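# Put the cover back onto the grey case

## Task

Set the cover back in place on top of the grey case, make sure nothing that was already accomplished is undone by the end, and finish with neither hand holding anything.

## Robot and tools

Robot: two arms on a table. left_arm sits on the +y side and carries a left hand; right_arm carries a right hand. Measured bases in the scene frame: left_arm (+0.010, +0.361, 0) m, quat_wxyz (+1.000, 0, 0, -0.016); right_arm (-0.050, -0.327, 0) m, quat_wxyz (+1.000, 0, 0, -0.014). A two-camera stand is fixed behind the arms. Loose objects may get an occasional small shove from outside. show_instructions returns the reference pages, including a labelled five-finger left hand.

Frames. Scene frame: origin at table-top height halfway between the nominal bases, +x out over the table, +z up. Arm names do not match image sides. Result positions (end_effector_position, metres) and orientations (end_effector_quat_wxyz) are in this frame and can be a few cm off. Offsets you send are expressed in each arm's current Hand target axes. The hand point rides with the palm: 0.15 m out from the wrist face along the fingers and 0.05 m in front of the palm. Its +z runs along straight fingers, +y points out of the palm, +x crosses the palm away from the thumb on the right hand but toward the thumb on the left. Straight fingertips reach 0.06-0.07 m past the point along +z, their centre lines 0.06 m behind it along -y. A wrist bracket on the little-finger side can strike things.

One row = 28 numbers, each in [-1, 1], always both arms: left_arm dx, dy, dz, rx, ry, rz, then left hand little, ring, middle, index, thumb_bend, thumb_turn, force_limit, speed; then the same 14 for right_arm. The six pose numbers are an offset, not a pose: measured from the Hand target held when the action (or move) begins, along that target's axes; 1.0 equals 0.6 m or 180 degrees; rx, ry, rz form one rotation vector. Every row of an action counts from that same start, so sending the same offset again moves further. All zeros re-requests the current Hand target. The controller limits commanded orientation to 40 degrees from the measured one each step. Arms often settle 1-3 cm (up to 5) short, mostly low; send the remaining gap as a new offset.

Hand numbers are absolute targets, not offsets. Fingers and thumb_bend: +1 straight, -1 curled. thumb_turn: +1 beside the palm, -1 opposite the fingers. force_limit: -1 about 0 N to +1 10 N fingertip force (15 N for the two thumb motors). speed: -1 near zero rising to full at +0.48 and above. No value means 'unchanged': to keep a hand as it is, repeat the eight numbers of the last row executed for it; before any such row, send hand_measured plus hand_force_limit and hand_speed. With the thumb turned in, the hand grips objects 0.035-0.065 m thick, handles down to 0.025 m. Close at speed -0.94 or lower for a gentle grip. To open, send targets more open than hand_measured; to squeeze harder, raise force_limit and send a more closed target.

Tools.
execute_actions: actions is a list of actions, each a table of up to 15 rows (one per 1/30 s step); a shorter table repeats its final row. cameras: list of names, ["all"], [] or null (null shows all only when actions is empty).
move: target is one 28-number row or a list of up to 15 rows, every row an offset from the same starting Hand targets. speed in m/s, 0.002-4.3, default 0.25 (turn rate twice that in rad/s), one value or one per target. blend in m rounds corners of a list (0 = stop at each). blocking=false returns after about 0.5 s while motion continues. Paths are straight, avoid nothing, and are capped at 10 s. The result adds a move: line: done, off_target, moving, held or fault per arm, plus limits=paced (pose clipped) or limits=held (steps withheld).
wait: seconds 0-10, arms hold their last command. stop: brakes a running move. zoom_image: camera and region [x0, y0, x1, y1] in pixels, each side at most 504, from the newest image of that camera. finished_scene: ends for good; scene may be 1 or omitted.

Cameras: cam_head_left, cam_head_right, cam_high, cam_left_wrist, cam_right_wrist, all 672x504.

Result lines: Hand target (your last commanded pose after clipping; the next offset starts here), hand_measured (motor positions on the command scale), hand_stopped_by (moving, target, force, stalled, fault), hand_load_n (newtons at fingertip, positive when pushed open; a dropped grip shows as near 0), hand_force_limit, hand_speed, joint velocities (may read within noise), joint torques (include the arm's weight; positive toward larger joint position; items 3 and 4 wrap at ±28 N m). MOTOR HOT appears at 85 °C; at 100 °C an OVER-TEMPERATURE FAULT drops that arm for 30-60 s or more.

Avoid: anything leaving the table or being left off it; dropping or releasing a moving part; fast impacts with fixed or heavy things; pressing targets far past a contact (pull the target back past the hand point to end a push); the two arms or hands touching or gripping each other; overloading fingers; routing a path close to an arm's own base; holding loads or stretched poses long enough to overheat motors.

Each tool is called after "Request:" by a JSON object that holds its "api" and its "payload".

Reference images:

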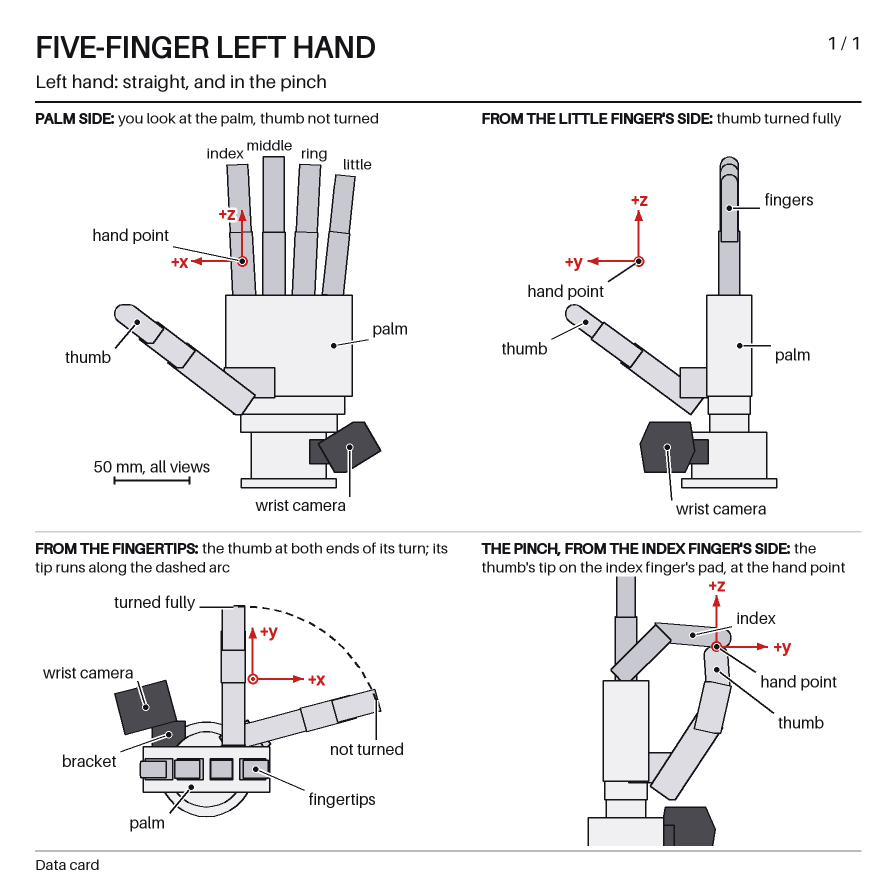

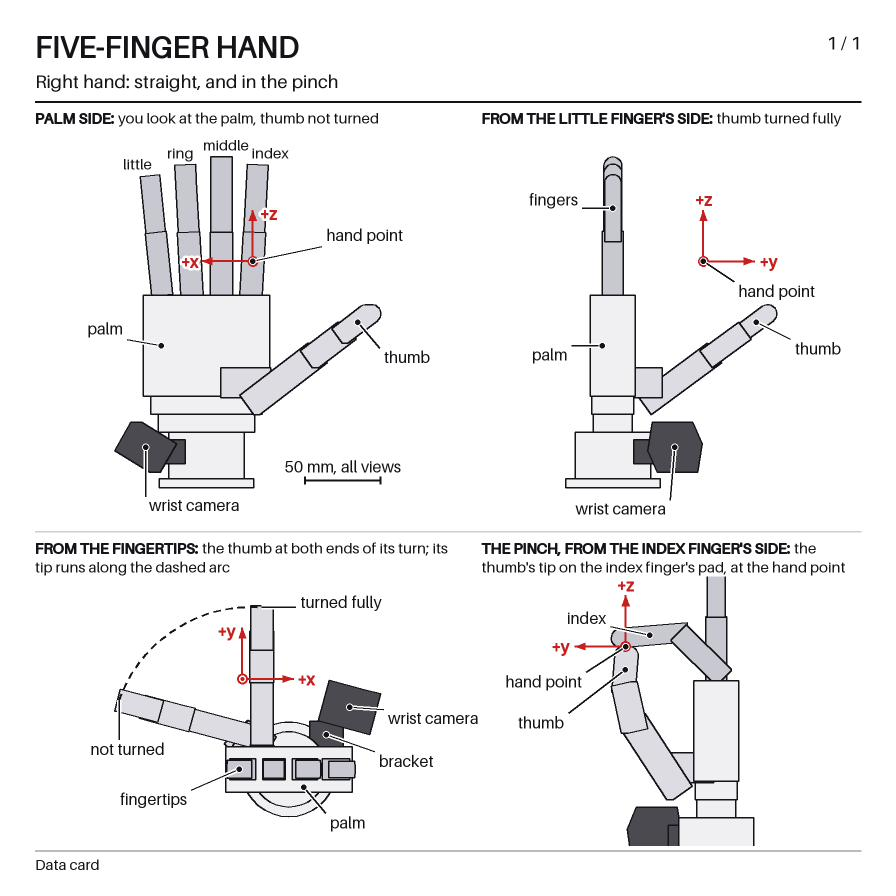

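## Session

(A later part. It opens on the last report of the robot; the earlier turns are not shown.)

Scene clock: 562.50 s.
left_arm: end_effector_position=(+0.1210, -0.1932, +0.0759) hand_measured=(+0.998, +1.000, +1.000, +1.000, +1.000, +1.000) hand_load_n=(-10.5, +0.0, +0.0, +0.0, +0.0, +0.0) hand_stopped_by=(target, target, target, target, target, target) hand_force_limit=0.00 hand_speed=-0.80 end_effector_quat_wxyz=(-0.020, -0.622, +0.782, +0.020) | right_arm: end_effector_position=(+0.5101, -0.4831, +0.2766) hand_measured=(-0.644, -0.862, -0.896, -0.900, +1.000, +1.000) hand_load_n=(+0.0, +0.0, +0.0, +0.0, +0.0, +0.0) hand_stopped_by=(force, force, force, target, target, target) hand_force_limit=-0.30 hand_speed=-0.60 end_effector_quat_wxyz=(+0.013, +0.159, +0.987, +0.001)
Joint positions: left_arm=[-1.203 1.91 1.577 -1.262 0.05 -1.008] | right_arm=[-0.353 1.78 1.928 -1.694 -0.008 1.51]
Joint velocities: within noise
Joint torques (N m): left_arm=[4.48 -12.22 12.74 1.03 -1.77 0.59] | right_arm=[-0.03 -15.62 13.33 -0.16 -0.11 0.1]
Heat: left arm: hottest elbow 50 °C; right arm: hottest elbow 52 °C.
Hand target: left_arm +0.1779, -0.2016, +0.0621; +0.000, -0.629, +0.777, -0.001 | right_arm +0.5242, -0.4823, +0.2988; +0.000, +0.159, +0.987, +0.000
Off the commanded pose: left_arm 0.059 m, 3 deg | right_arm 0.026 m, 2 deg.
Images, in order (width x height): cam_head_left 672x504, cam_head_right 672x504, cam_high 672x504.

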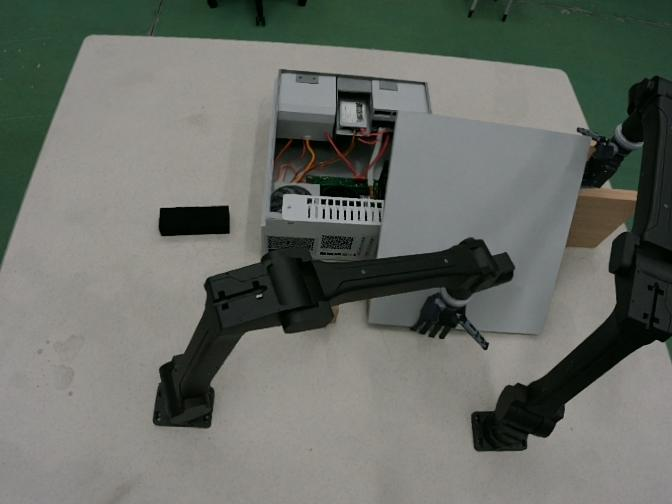

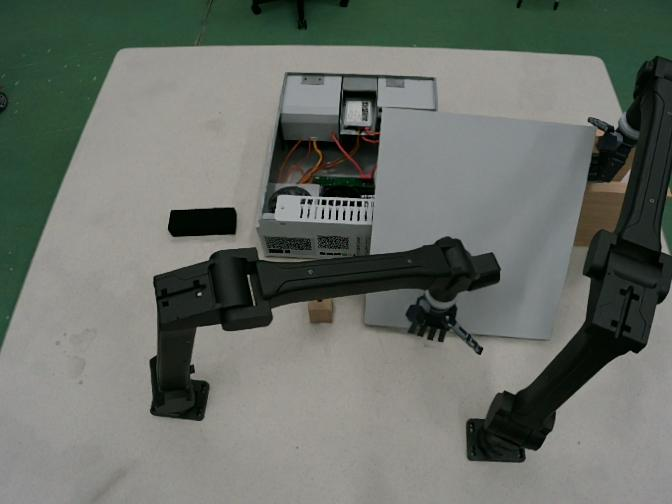

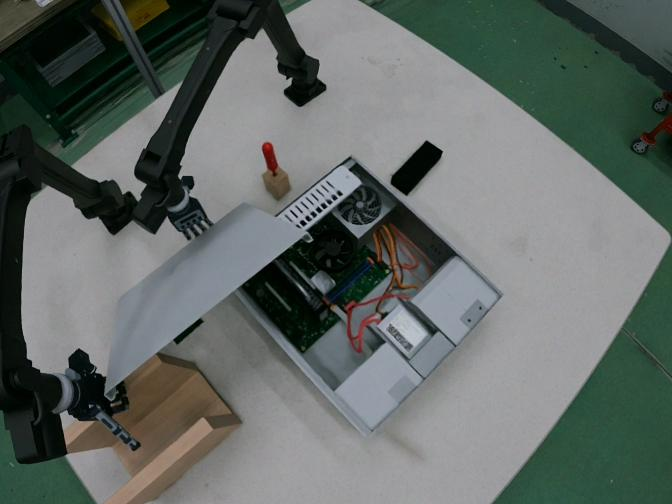

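Request:
{"api": "move", "payload": {"target": [0, 0, 0, 0, 0, 0, 1, 1, 1, 1, 1, 1, 0, -0.8, -0.019, 0.0063, 0.0333, 0, 0, 0, -0.9, -0.9, -0.9, -0.9, 1, 1, -0.3, -0.6], "speed": 0.04, "cameras": ["cam_head_left", "cam_right_wrist", "cam_high"]}}

Scene clock: 573.40 s.
left_arm: end_effector_position=(+0.1210, -0.1932, +0.0759) hand_measured=(+0.998, +1.000, +1.000, +1.000, +1.000, +1.000) hand_load_n=(-10.5, +0.0, -0.5, +0.0, +0.0, +0.0) hand_stopped_by=(target, target, target, target, target, target) hand_force_limit=0.00 hand_speed=-0.80 end_effector_quat_wxyz=(-0.020, -0.622, +0.782, +0.020) | right_arm: end_effector_position=(+0.5212, -0.4828, +0.2573) hand_measured=(-0.644, -0.862, -0.896, -0.900, +1.000, +1.000) hand_load_n=(+0.5, +0.0, +0.0, +0.0, -0.5, +0.0) hand_stopped_by=(force, force, force, target, target, target) hand_force_limit=-0.30 hand_speed=-0.60 end_effector_quat_wxyz=(-0.001, +0.159, +0.987, +0.004)
Joint positions: left_arm=[-1.203 1.91 1.577 -1.262 0.05 -1.008] | right_arm=[-0.345 1.827 1.947 -1.695 -0.008 1.516]
Joint torques (N m): left_arm=[4.42 -12.04 12.71 1.2 -1.74 0.62] | right_arm=[0.03 -16.21 13.34 -0.2 0.04 0.1]
Heat: left arm: hottest elbow 51 °C; right arm: hottest elbow 52 °C.
Hand target: left_arm +0.1779, -0.2016, +0.0621; +0.000, -0.629, +0.777, -0.001 | right_arm +0.5362, -0.4823, +0.2786; +0.000, +0.159, +0.987, +0.000
Off the commanded pose: left_arm 0.059 m, 3 deg | right_arm 0.026 m, 1 deg.
joint sent to its limit (right arm) — joint 4 (wrist pitch), lower limit. The joint targets still meet the commanded pose.
move: off_target (left_arm, right_arm)
Images, in order (width x height): cam_head_left 672x504, cam_high 672x504, cam_right_wrist 672x504.

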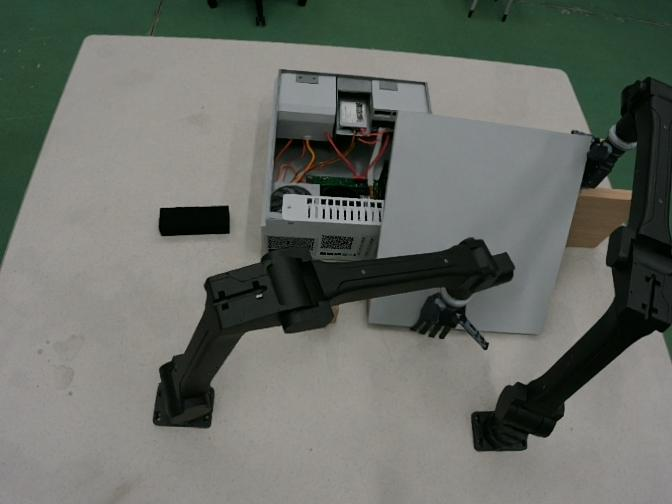

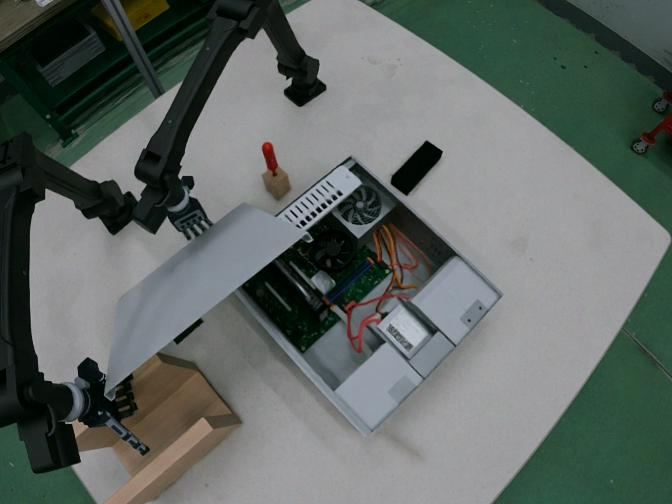

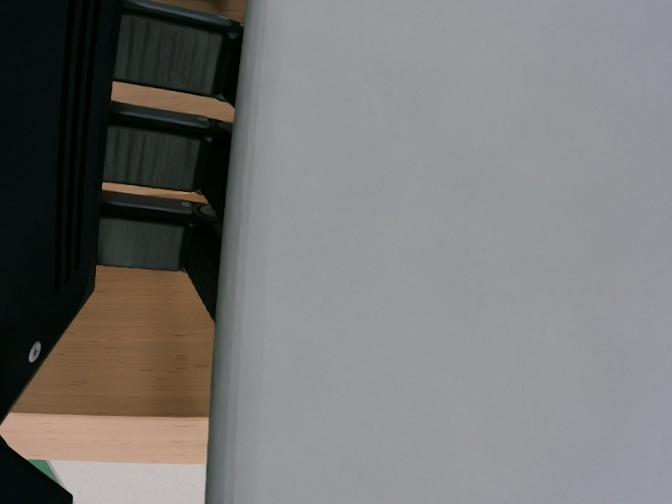

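Request:
{"api": "move", "payload": {"target": [0.134, -0.037, 0, 0, 0, -0.05, 1, 1, 1, 1, 1, 1, 0, -0.8, 0, 0, 0, 0, 0, 0, -0.9, -0.9, -0.9, -0.9, 1, 1, -0.3, -0.6], "speed": 0.06, "cameras": ["cam_head_left", "cam_left_wrist"]}}

Scene clock: 577.13 s.
left_arm: end_effector_position=(+0.1384, -0.2600, +0.0768) hand_measured=(+0.998, +1.000, +1.000, +1.000, +1.000, +1.000) hand_load_n=(-8.5, -2.0, -1.5, +0.0, +0.0, +0.0) hand_stopped_by=(target, target, target, target, target, target) hand_force_limit=0.00 hand_speed=-0.80 end_effector_quat_wxyz=(+0.008, +0.684, -0.729, -0.036) | right_arm: end_effector_position=(+0.5230, -0.4823, +0.2552) hand_measured=(-0.644, -0.862, -0.896, -0.900, +1.000, +1.000) hand_load_n=(+1.0, +0.0, +0.0, +0.0, +0.0, +0.0) hand_stopped_by=(force, force, force, target, target, target) hand_force_limit=-0.30 hand_speed=-0.60 end_effector_quat_wxyz=(-0.003, +0.162, +0.987, +0.005)
Joint positions: left_arm=[-1.214 2.086 1.862 -1.406 0.044 -1.181] | right_arm=[-0.343 1.832 1.948 -1.695 -0.008 1.525]
Joint torques (N m): left_arm=[2.55 -14.39 14.3 2.14 -1.59 0.27] | right_arm=[-0.21 -16.67 13.19 -0.18 0.05 0.02]
Heat: left arm: hottest elbow 51 °C; right arm: hottest elbow 52 °C.
Hand target: left_arm +0.1829, -0.2848, +0.0620; +0.000, +0.688, -0.725, +0.000 | right_arm +0.5362, -0.4823, +0.2787; +0.000, +0.159, +0.987, +0.000
Off the commanded pose: left_arm 0.053 m, 4 deg | right_arm 0.027 m, 1 deg.
joint sent to its limit (right arm) — joint 4 (wrist pitch), lower limit. The joint targets are off in orientation, not in position.
move: off_target (left_arm, right_arm)
Images, in order (width x height): cam_head_left 672x504, cam_left_wrist 672x504.

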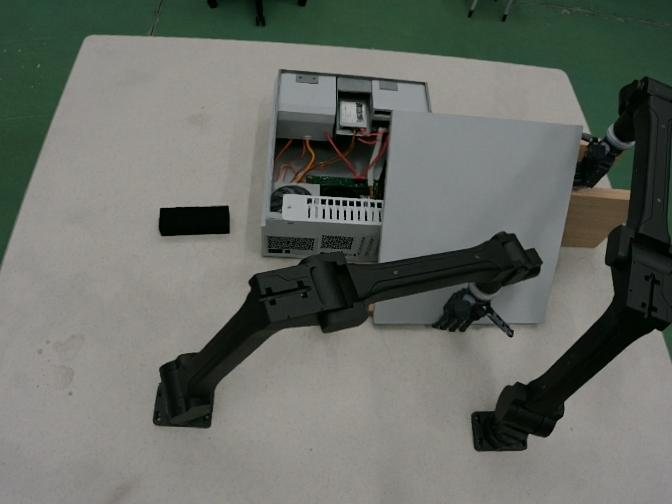

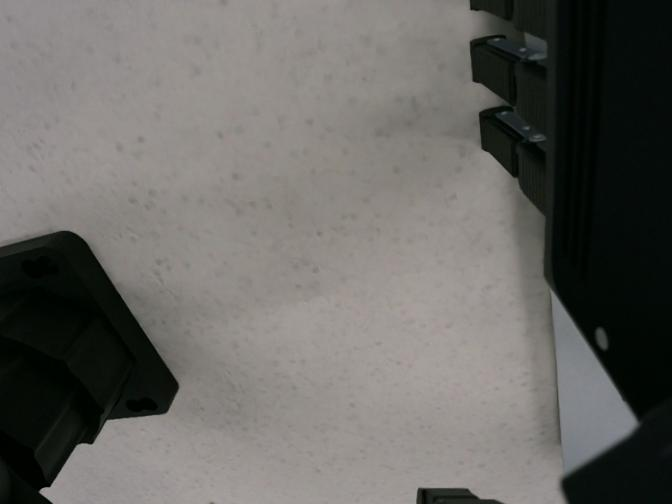

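Request:
{"api": "zoom_image", "payload": {"camera": "cam_head_left", "region": [340, 250, 600, 380]}}

Request:
{"api": "zoom_image", "payload": {"camera": "cam_head_left", "region": [540, 90, 672, 240]}}

Request:
{"api": "zoom_image", "payload": {"camera": "cam_head_left", "region": [340, 80, 460, 260]}}

Scaled by 1.938 from the camera's 672x504 image, which has a finer 960x720 frame.

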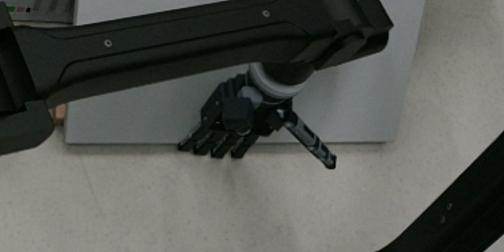

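Scaled by 3.360 from the camera's 672x504 image, which has a finer 960x720 frame.

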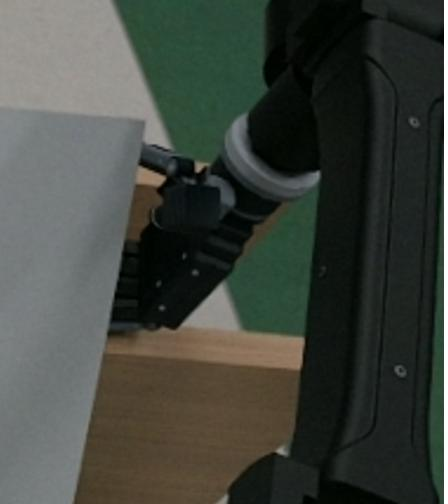

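Scaled by 2.800 from the camera's 672x504 image, which has a finer 960x720 frame.

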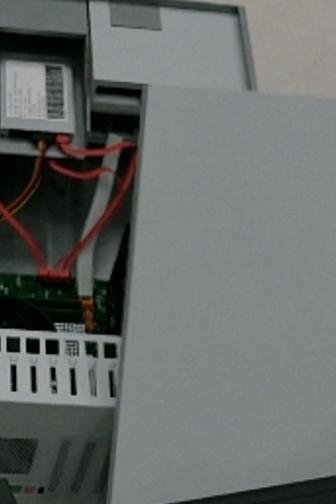

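Request:
{"api": "wait", "payload": {"seconds": 0, "cameras": ["all"]}}

Scene clock: 580.47 s.
left_arm: end_effector_position=(+0.1384, -0.2600, +0.0768) hand_measured=(+0.998, +1.000, +1.000, +1.000, +1.000, +1.000) hand_load_n=(-8.5, -2.0, -1.5, +0.0, +0.0, +0.0) hand_stopped_by=(target, target, target, target, target, target) hand_force_limit=0.00 hand_speed=-0.80 end_effector_quat_wxyz=(+0.008, +0.684, -0.729, -0.036) | right_arm: end_effector_position=(+0.5230, -0.4823, +0.2552) hand_measured=(-0.644, -0.862, -0.896, -0.900, +1.000, +1.000) hand_load_n=(+1.5, +0.0, +0.0, +0.0, +0.0, +0.0) hand_stopped_by=(force, force, force, target, target, target) hand_force_limit=-0.30 hand_speed=-0.60 end_effector_quat_wxyz=(-0.003, +0.162, +0.987, +0.005)
Joint positions: left_arm=[-1.214 2.086 1.862 -1.406 0.044 -1.182] | right_arm=[-0.343 1.832 1.948 -1.695 -0.008 1.525]
Joint torques (N m): left_arm=[2.14 -14.39 14.32 2.21 -1.58 0.33] | right_arm=[-0.21 -16.67 13.19 -0.21 0.05 0.03]
Heat: left arm: hottest elbow 52 °C; right arm: hottest elbow 51 °C.
Hand target: left_arm +0.1829, -0.2848, +0.0620; +0.000, +0.689, -0.725, +0.001 | right_arm +0.5362, -0.4823, +0.2787; +0.000, +0.159, +0.987, +0.000
Off the commanded pose: left_arm 0.053 m, 4 deg | right_arm 0.027 m, 1 deg.

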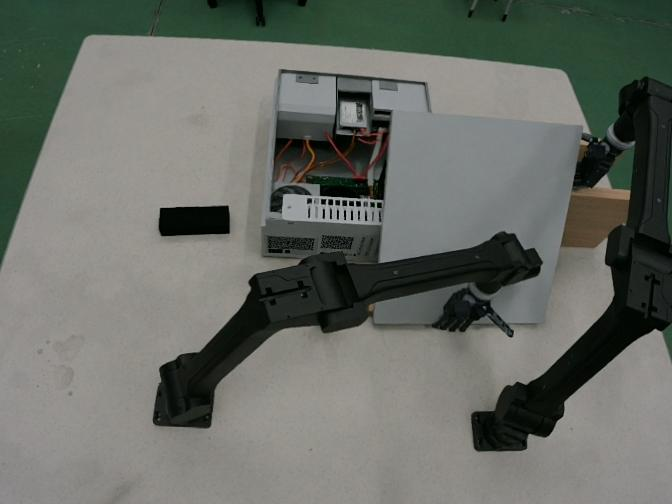

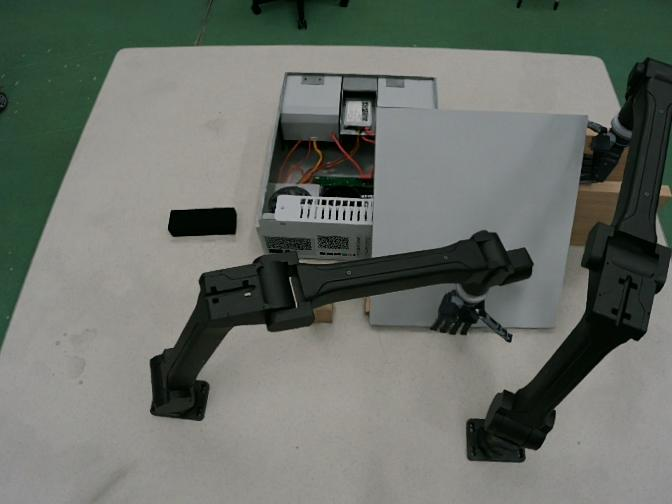

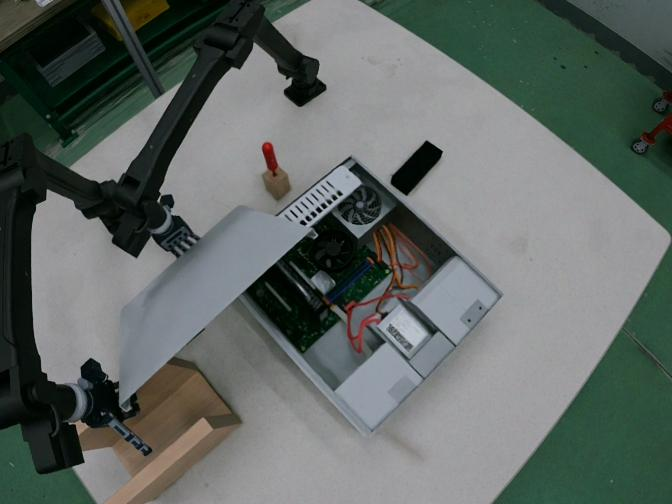

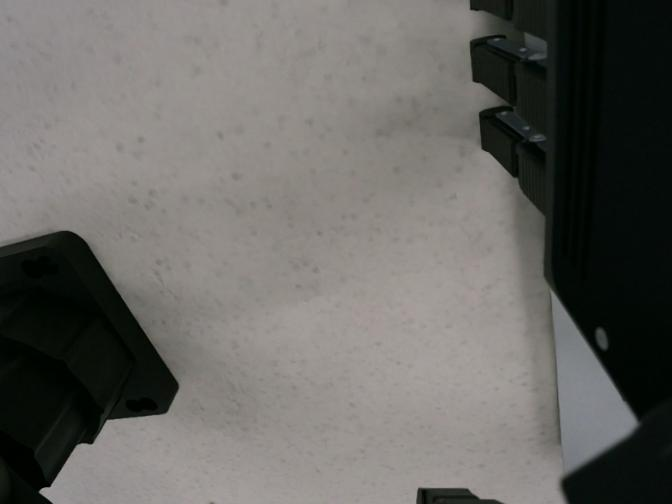

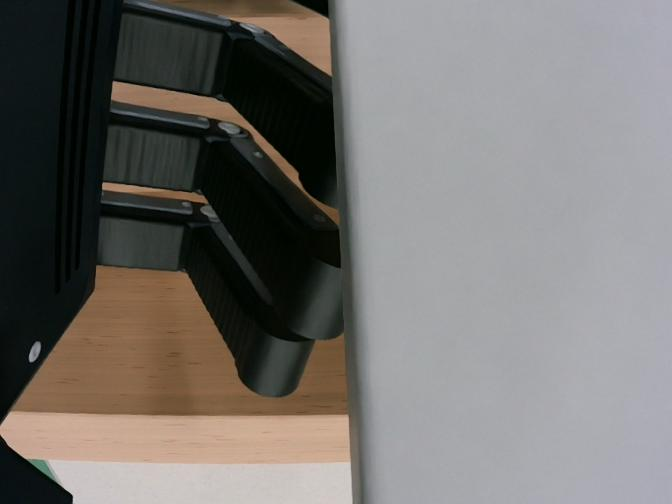

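Request:
{"api": "zoom_image", "payload": {"camera": "cam_head_right", "region": [240, 220, 440, 370]}}

Request:
{"api": "zoom_image", "payload": {"camera": "cam_high", "region": [120, 130, 380, 330]}}

Request:
{"api": "zoom_image", "payload": {"camera": "cam_high", "region": [40, 300, 260, 480]}}

Scaled by 2.520 from the camera's 672x504 image, which has a finer 960x720 frame.

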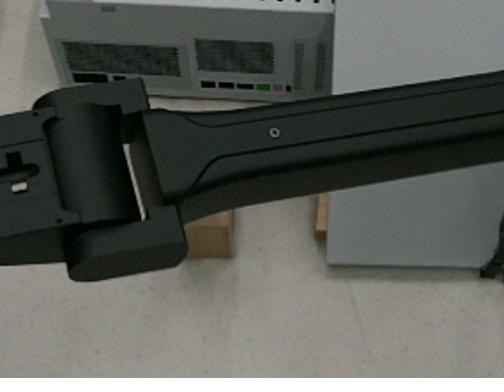

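Scaled by 1.938 from the camera's 672x504 image, which has a finer 960x720 frame.

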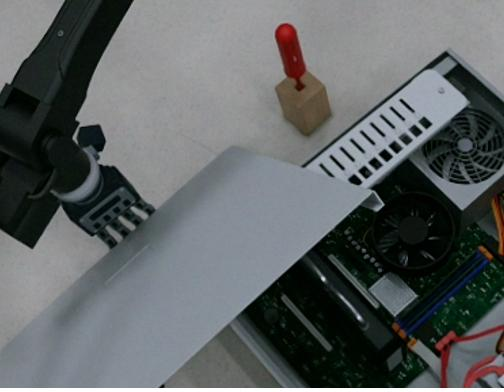

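Scaled by 2.291 from the camera's 672x504 image, which has a finer 960x720 frame.

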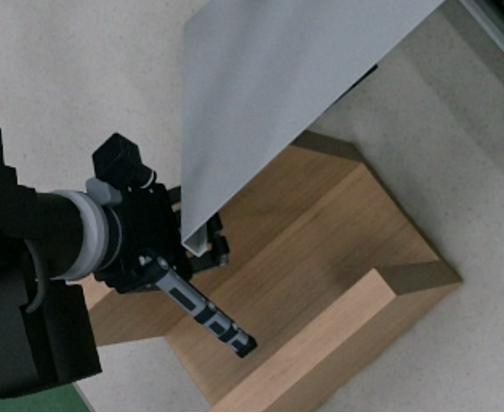

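Request:
{"api": "move", "payload": {"target": [0,0,0,0,0,0,1,1,1,1,1,1,0,-0.8,0,0,0,0,0,0,1,1,1,1,1,1,-0.3,-0.6], "speed": 0.05, "cameras": ["cam_head_left","cam_high","cam_right_wrist"]}}

Scene clock: 606.47 s.
left_arm: end_effector_position=(+0.1392, -0.2650, +0.0771) hand_measured=(+0.998, +1.000, +1.000, +1.000, +1.000, +1.000) hand_load_n=(-9.5, +0.0, +0.0, +0.0, +0.0, +0.0) hand_stopped_by=(target, target, target, target, target, target) hand_force_limit=0.00 hand_speed=-0.80 end_effector_quat_wxyz=(+0.009, +0.685, -0.728, -0.033) | right_arm: end_effector_position=(+0.5334, -0.4620, +0.3026) hand_measured=(+0.998, +1.000, +1.000, +1.000, +1.000, +1.000) hand_load_n=(-9.5, +0.0, +0.0, +0.0, +0.0, +0.0) hand_stopped_by=(target, target, target, target, target, target) hand_force_limit=-0.30 hand_speed=-0.60 end_effector_quat_wxyz=(+0.044, +0.152, +0.987, +0.009)
Joint positions: left_arm=[-1.215 2.095 1.878 -1.406 0.043 -1.186] | right_arm=[-0.313 1.792 2.003 -1.699 -0.035 1.538]
Joint torques (N m): left_arm=[2.32 -14.86 13.44 2.07 -1.54 0.35] | right_arm=[-2.55 -12.98 9.06 0.2 1.13 -0.09]
Heat: left arm: hottest elbow 55 °C; right arm: hottest elbow 48 °C.
Hand target: left_arm +0.1829, -0.2849, +0.0622; +0.000, +0.688, -0.725, +0.001 | right_arm +0.5363, -0.4823, +0.2787; +0.000, +0.159, +0.987, +0.000
Off the commanded pose: left_arm 0.050 m, 4 deg | right_arm 0.032 m, 5 deg.
joint sent to its limit (right arm) — joint 4 (wrist pitch), lower limit. The joint targets are off in orientation, not in position.
move: off_target (left_arm, right_arm)
Images, in order (width x height): cam_head_left 672x504, cam_high 672x504, cam_right_wrist 672x504.

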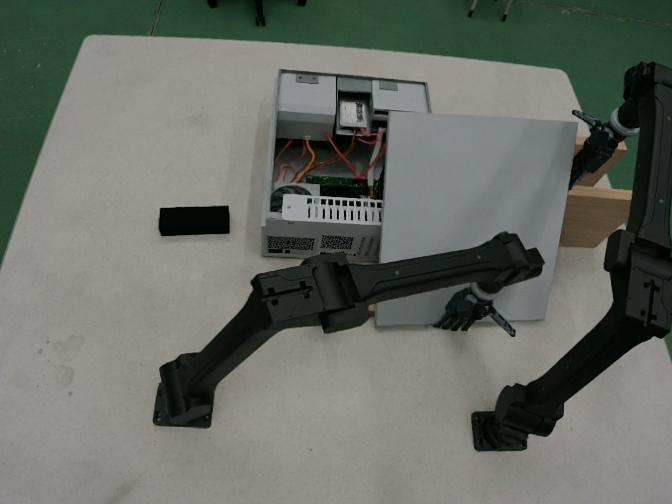

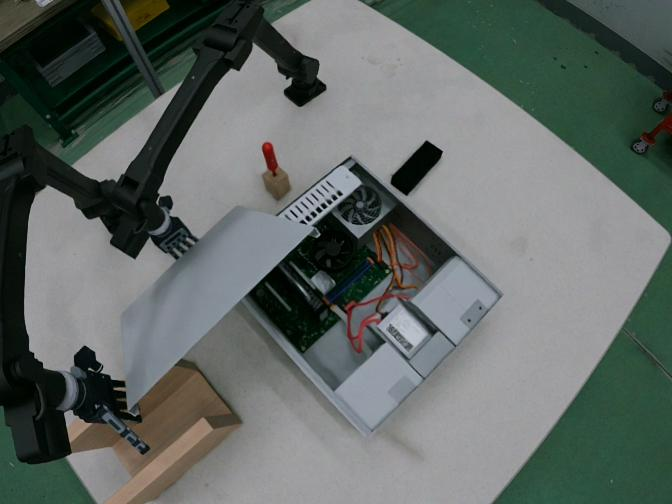

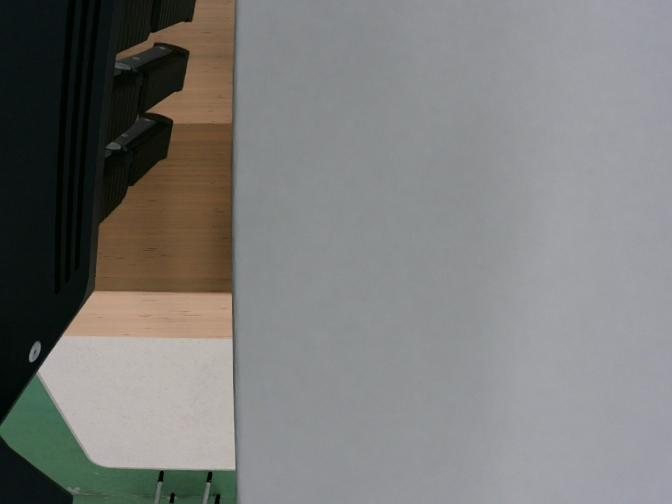

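Request:
{"api": "move", "payload": {"target": [[0,0,0,0,0,0,1,1,1,1,1,1,0,-0.8,-0.0103,-0.0633,-0.1017,0,0,0,1,1,1,1,1,1,-0.3,-0.6],[0,0,0,0,0,0,1,1,1,1,1,1,0,-0.8,0.2568,-0.2915,-0.1355,-0.0133,-0.0826,-0.1011,0,0,0,0,-0.6,1,0,-0.3]], "speed": 0.12, "blend": [0.02,0], "cameras": ["cam_head_left","cam_high","cam_right_wrist"]}}

Scene clock: 613.93 s.
left_arm: end_effector_position=(+0.1392, -0.2650, +0.0771) hand_measured=(+0.998, +1.000, +1.000, +1.000, +1.000, +1.000) hand_load_n=(-9.5, +0.0, +0.0, +0.0, +0.0, +0.0) hand_stopped_by=(target, target, target, target, target, target) hand_force_limit=0.00 hand_speed=-0.80 end_effector_quat_wxyz=(+0.009, +0.685, -0.728, -0.033) | right_arm: end_effector_position=(+0.3377, -0.5995, +0.3567) hand_measured=(+0.000, +0.000, +0.000, +0.000, -0.552, +1.000) hand_load_n=(+0.0, +0.0, +0.5, +2.0, +9.0, -1.5) hand_stopped_by=(target, target, target, target, force, target) hand_force_limit=0.00 hand_speed=-0.30 end_effector_quat_wxyz=(+0.124, +0.005, +0.992, +0.006)
Joint positions: left_arm=[-1.215 2.095 1.878 -1.406 0.043 -1.186] | right_arm=[-0.795 1.532 1.791 -1.667 -0.189 0.774]
Joint torques (N m): left_arm=[3.02 -14.74 13.29 2.09 -1.56 0.35] | right_arm=[-1.32 -13.74 8.17 0.87 -0.31 -0.15]
Heat: left arm: hottest elbow 54 °C; right arm: hottest elbow 47 °C.
Hand target: left_arm +0.1829, -0.2849, +0.0622; +0.000, +0.688, -0.725, +0.001 | right_arm +0.3350, -0.6001, +0.3601; +0.131, +0.000, +0.991, +0.000
Off the commanded pose: left_arm 0.050 m, 4 deg | right_arm 0.004 m, 1 deg.
move: off_target (left_arm)
Images, in order (width x height): cam_head_left 672x504, cam_high 672x504, cam_right_wrist 672x504.

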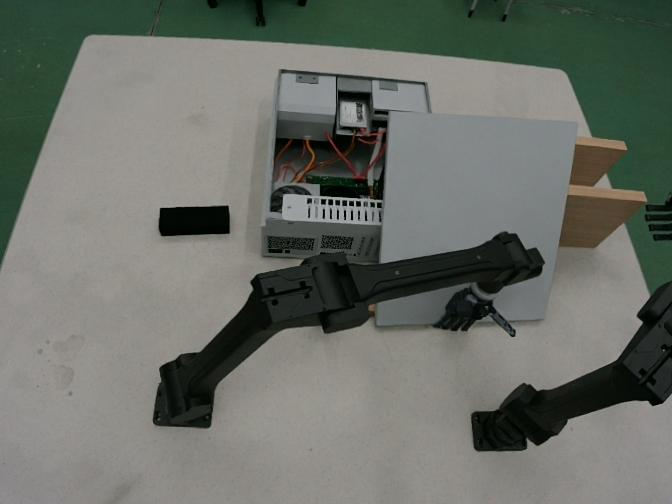

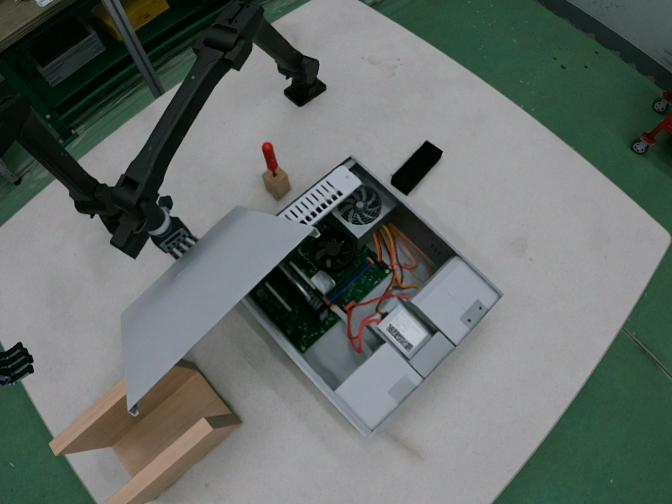

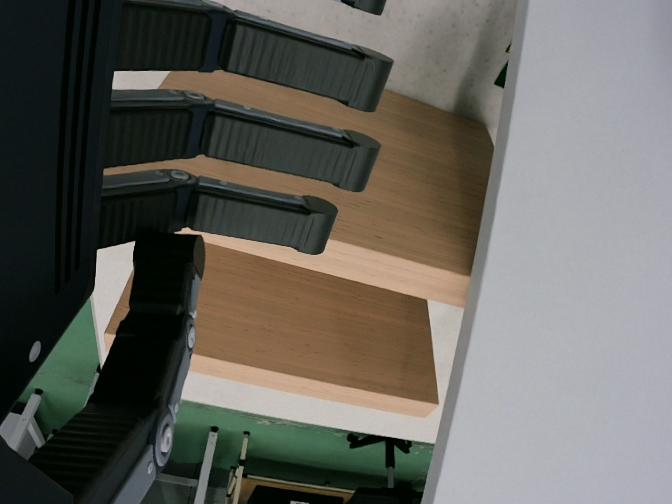

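Request:
{"api": "zoom_image", "payload": {"camera": "cam_head_left", "region": [500, 90, 672, 340]}}

Request:
{"api": "zoom_image", "payload": {"camera": "cam_high", "region": [40, 300, 260, 480]}}

Request:
{"api": "zoom_image", "payload": {"camera": "cam_head_left", "region": [340, 90, 460, 170]}}

Request:
{"api": "zoom_image", "payload": {"camera": "cam_head_left", "region": [340, 260, 460, 350]}}

Scaled by 2.016 from the camera's 672x504 image, which has a finer 960x720 frame.

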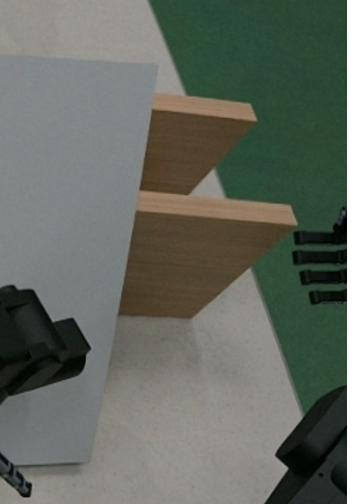

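Scaled by 2.291 from the camera's 672x504 image, which has a finer 960x720 frame.

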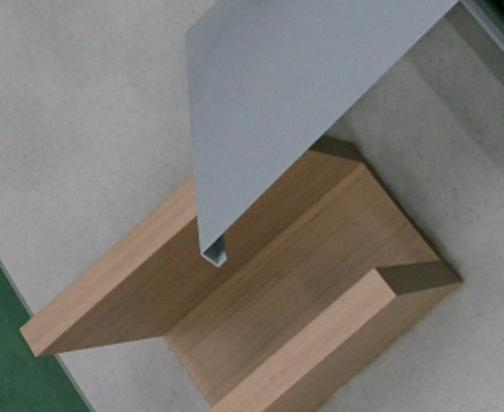

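Scaled by 4.200 from the camera's 672x504 image, which has a finer 960x720 frame.

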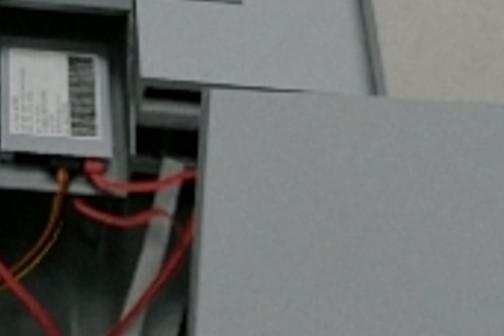

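Scaled by 4.200 from the camera's 672x504 image, which has a finer 960x720 frame.

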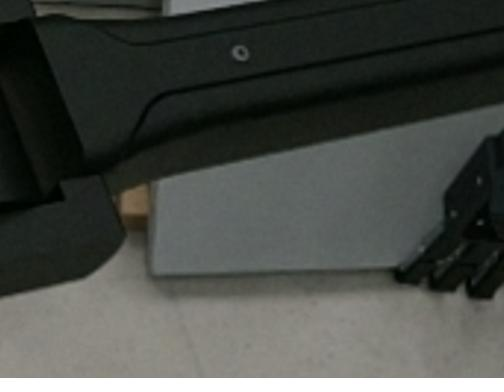

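Request:
{"api": "move", "payload": {"target": [0,0,0,0,0,0,1,1,1,1,1,1,0,-0.8,0.1122,0.0917,0.4185,0,0,0,0,0,0,0,-0.6,1,0,-0.3], "speed": 0.12, "cameras": ["cam_head_left","cam_right_wrist"]}}

Scene clock: 620.70 s.
left_arm: end_effector_position=(+0.1392, -0.2650, +0.0771) hand_measured=(+0.998, +1.000, +1.000, +1.000, +1.000, +1.000) hand_load_n=(-9.5, -0.5, +0.0, +0.0, +0.0, +0.0) hand_stopped_by=(target, target, target, target, target, target) hand_force_limit=0.00 hand_speed=-0.80 end_effector_quat_wxyz=(+0.009, +0.685, -0.728, -0.033) | right_arm: end_effector_position=(+0.3309, -0.5475, +0.1025) hand_measured=(+0.000, +0.000, +0.000, +0.000, -0.552, +1.000) hand_load_n=(+0.0, +0.0, +0.0, +2.0, +9.0, -1.5) hand_stopped_by=(target, target, target, target, force, target) hand_force_limit=0.00 hand_speed=-0.30 end_effector_quat_wxyz=(+0.130, -0.002, +0.992, +0.001)
Joint positions: left_arm=[-1.215 2.095 1.878 -1.406 0.043 -1.186] | right_arm=[-0.722 1.47 1.04 -0.949 -0.178 0.834]
Joint torques (N m): left_arm=[2.61 -13.98 13.18 2.07 -1.55 0.42] | right_arm=[-0.03 -11.16 7.87 0.95 -0.06 0.12]
Heat: left arm: hottest elbow 53 °C; right arm: hottest elbow 46 °C.
Hand target: left_arm +0.1829, -0.2849, +0.0622; +0.000, +0.688, -0.725, +0.001 | right_arm +0.3350, -0.5450, +0.1000; +0.131, +0.000, +0.991, +0.000
Off the commanded pose: left_arm 0.050 m, 4 deg | right_arm 0.005 m, 0 deg.
move: off_target (left_arm)
Images, in order (width x height): cam_head_left 672x504, cam_right_wrist 672x504.

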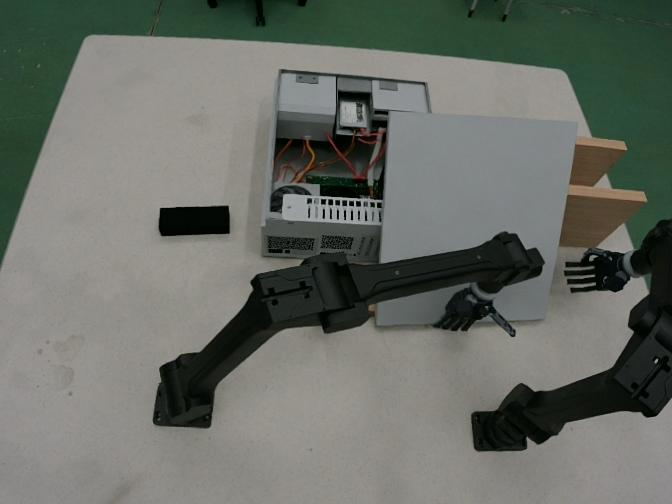

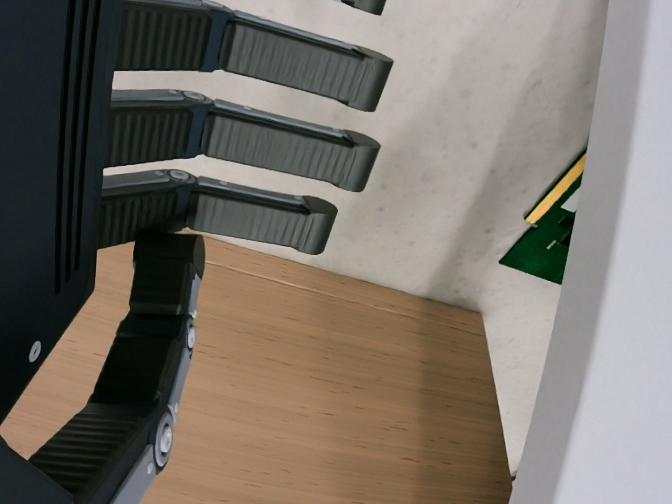

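Request:
{"api": "zoom_image", "payload": {"camera": "cam_right_wrist", "region": [440, 280, 672, 504]}}

Scaled by 2.172 from the camera's 672x504 image, which has a finer 960x720 frame.

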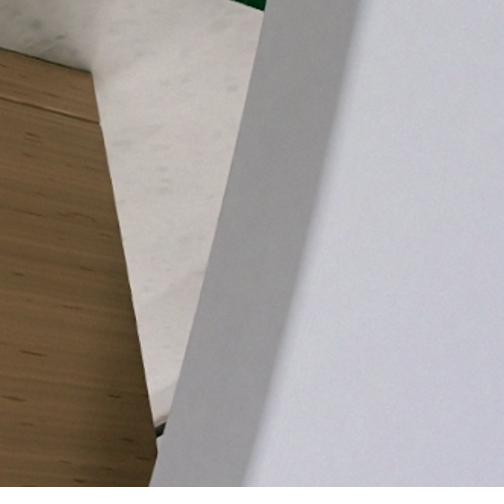

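Request:
{"api": "move", "payload": {"target": [0,0,0,0,0,0,1,1,1,1,1,1,0,-0.8,0.0097,0.1333,0.0233,0,0,0,0,0,0,0,-0.6,1,0,-0.3], "speed": 0.06, "cameras": ["cam_head_left","cam_right_wrist"]}}

Scene clock: 624.73 s.
left_arm: end_effector_position=(+0.1392, -0.2650, +0.0771) hand_measured=(+0.998, +1.000, +1.000, +1.000, +1.000, +1.000) hand_load_n=(-9.5, +0.0, +0.0, +0.0, -0.5, +0.0) hand_stopped_by=(target, target, target, target, target, target) hand_force_limit=0.00 hand_speed=-0.80 end_effector_quat_wxyz=(+0.009, +0.685, -0.728, -0.033) | right_arm: end_effector_position=(+0.3328, -0.4708, +0.0816) hand_measured=(+0.000, +0.000, +0.000, +0.000, -0.552, +1.000) hand_load_n=(+2.0, +0.0, +0.0, +2.0, +9.0, -1.5) hand_stopped_by=(target, target, target, target, force, target) hand_force_limit=0.00 hand_speed=-0.30 end_effector_quat_wxyz=(+0.127, -0.002, +0.992, -0.001)
Joint positions: left_arm=[-1.215 2.095 1.878 -1.406 0.043 -1.186] | right_arm=[-0.561 1.374 0.881 -0.863 -0.139 0.992]
Joint torques (N m): left_arm=[3.02 -14.68 13.16 1.91 -1.54 0.29] | right_arm=[-0.09 -11.11 7.36 0.44 -0.31 0.11]
Heat: left arm: hottest elbow 52 °C; right arm: hottest elbow 46 °C.
Hand target: left_arm +0.1829, -0.2849, +0.0622; +0.000, +0.688, -0.725, +0.001 | right_arm +0.3330, -0.4651, +0.0850; +0.131, +0.000, +0.991, +0.000
Off the commanded pose: left_arm 0.050 m, 4 deg | right_arm 0.007 m, 0 deg.
move: off_target (left_arm)
Images, in order (width x height): cam_head_left 672x504, cam_right_wrist 672x504.

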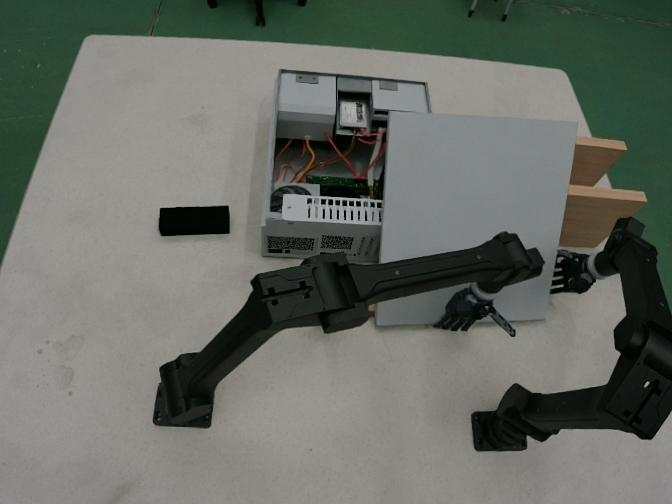

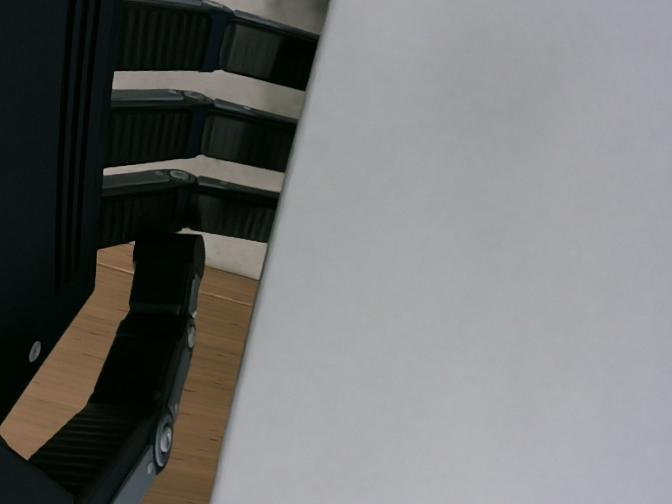

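Request:
{"api": "move", "payload": {"target": [0,0,0,0,0,0,1,1,1,1,1,1,0,-0.8,0,0,0,0,0,0,-0.9,-0.9,-0.9,-0.9,-0.6,1,0,-0.6], "speed": 0.06, "cameras": ["cam_right_wrist"]}}

Scene clock: 626.27 s.
left_arm: end_effector_position=(+0.1387, -0.2664, +0.0771) hand_measured=(+0.998, +1.000, +1.000, +1.000, +1.000, +1.000) hand_load_n=(-8.5, -1.0, +0.0, +0.0, +0.0, +0.0) hand_stopped_by=(target, target, target, target, target, target) hand_force_limit=0.00 hand_speed=-0.80 end_effector_quat_wxyz=(+0.009, +0.685, -0.728, -0.032) | right_arm: end_effector_position=(+0.3327, -0.4648, +0.0786) hand_measured=(-0.032, -0.328, -0.768, -0.106, -0.552, +1.000) hand_load_n=(+0.0, +0.0, +4.5, +5.5, +9.0, -1.0) hand_stopped_by=(force, force, force, force, force, target) hand_force_limit=0.00 hand_speed=-0.60 end_effector_quat_wxyz=(+0.125, +0.003, +0.992, +0.005)
Joint positions: left_arm=[-1.217 2.097 1.882 -1.406 0.043 -1.187] | right_arm=[-0.551 1.374 0.87 -0.86 -0.144 1.014]
Joint torques (N m): left_arm=[2.26 -15.56 12.94 1.98 -1.5 0.35] | right_arm=[-0.79 -11.05 8.1 0.31 -0.08 -0.09]
Heat: left arm: hottest elbow 52 °C; right arm: hottest elbow 45 °C.
Hand target: left_arm +0.1830, -0.2848, +0.0621; +0.000, +0.688, -0.725, +0.001 | right_arm +0.3330, -0.4651, +0.0849; +0.130, +0.000, +0.991, +0.000
Off the commanded pose: left_arm 0.050 m, 4 deg | right_arm 0.006 m, 1 deg.
move: off_target (left_arm)
Images, in order (width x height): cam_right_wrist 672x504.

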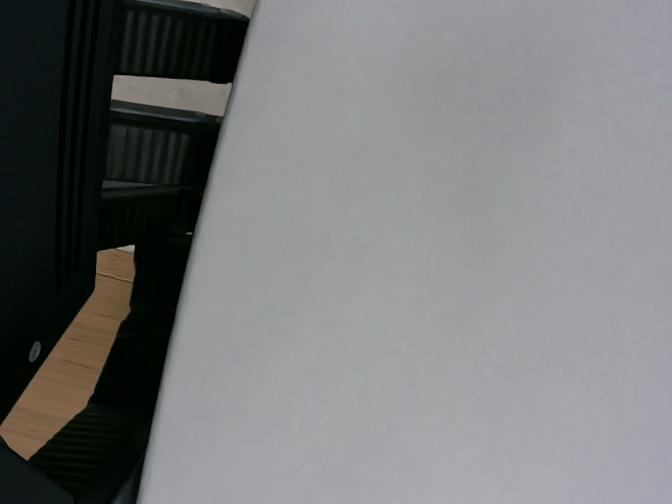

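Request:
{"api": "move", "payload": {"target": [[0,0,0,0,0,0,1,1,1,1,1,1,0,-0.8,0,0,0.0161,0,0,0,0.1,0,-0.3,0.1,-0.6,1,0,-0.5],[0,0,0,0,0,0,1,1,1,1,1,1,0,-0.8,0.0043,-0.0233,0.0161,0,0,0,0.1,0,-0.3,0.1,-0.6,1,0,-0.5],[0,0,0,0,0,0,1,1,1,1,1,1,0,-0.8,0.0043,-0.0233,0.0161,0,0,0,-0.9,-0.9,-0.9,-0.9,-0.6,1,-0.4,-0.6]], "speed": 0.05, "cameras": ["cam_right_wrist"]}}

Scene clock: 631.13 s.
left_arm: end_effector_position=(+0.1385, -0.2665, +0.0770) hand_measured=(+0.998, +1.000, +1.000, +1.000, +1.000, +1.000) hand_load_n=(-8.5, -0.5, +0.0, +0.0, +0.0, +0.0) hand_stopped_by=(target, target, target, target, target, target) hand_force_limit=0.00 hand_speed=-0.80 end_effector_quat_wxyz=(+0.009, +0.685, -0.728, -0.032) | right_arm: end_effector_position=(+0.3312, -0.4724, +0.0721) hand_measured=(-0.188, -0.510, -0.664, -0.042, -0.554, +1.000) hand_load_n=(+0.0, +1.0, +0.5, +4.0, +2.0, -2.0) hand_stopped_by=(force, force, force, force, force, target) hand_force_limit=-0.40 hand_speed=-0.60 end_effector_quat_wxyz=(+0.125, +0.003, +0.992, +0.006)
Joint positions: left_arm=[-1.217 2.097 1.882 -1.406 0.043 -1.187] | right_arm=[-0.572 1.393 0.87 -0.845 -0.15 0.992]
Joint torques (N m): left_arm=[2.49 -14.8 12.89 1.99 -1.54 0.41] | right_arm=[-1.73 -10.05 8.42 0.76 -0.11 -0.16]
Heat: left arm: hottest elbow 52 °C; right arm: hottest elbow 45 °C.
Hand target: left_arm +0.1829, -0.2848, +0.0621; +0.000, +0.688, -0.725, +0.001 | right_arm +0.3329, -0.4791, +0.0750; +0.131, +0.000, +0.991, +0.000
Off the commanded pose: left_arm 0.050 m, 4 deg | right_arm 0.007 m, 1 deg.
move: off_target (left_arm)
Images, in order (width x height): cam_right_wrist 672x504.

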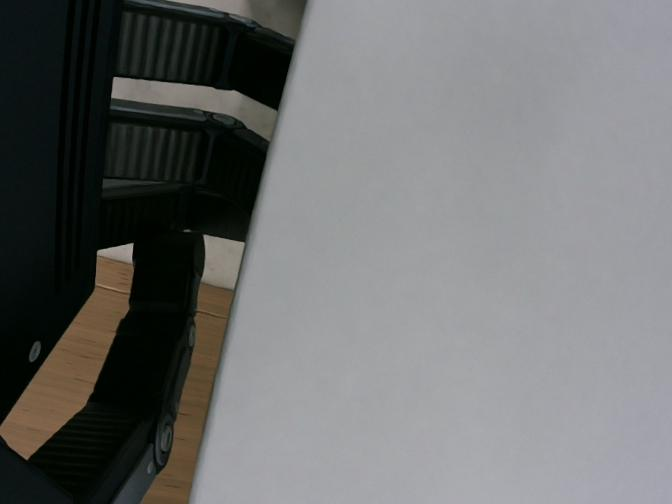

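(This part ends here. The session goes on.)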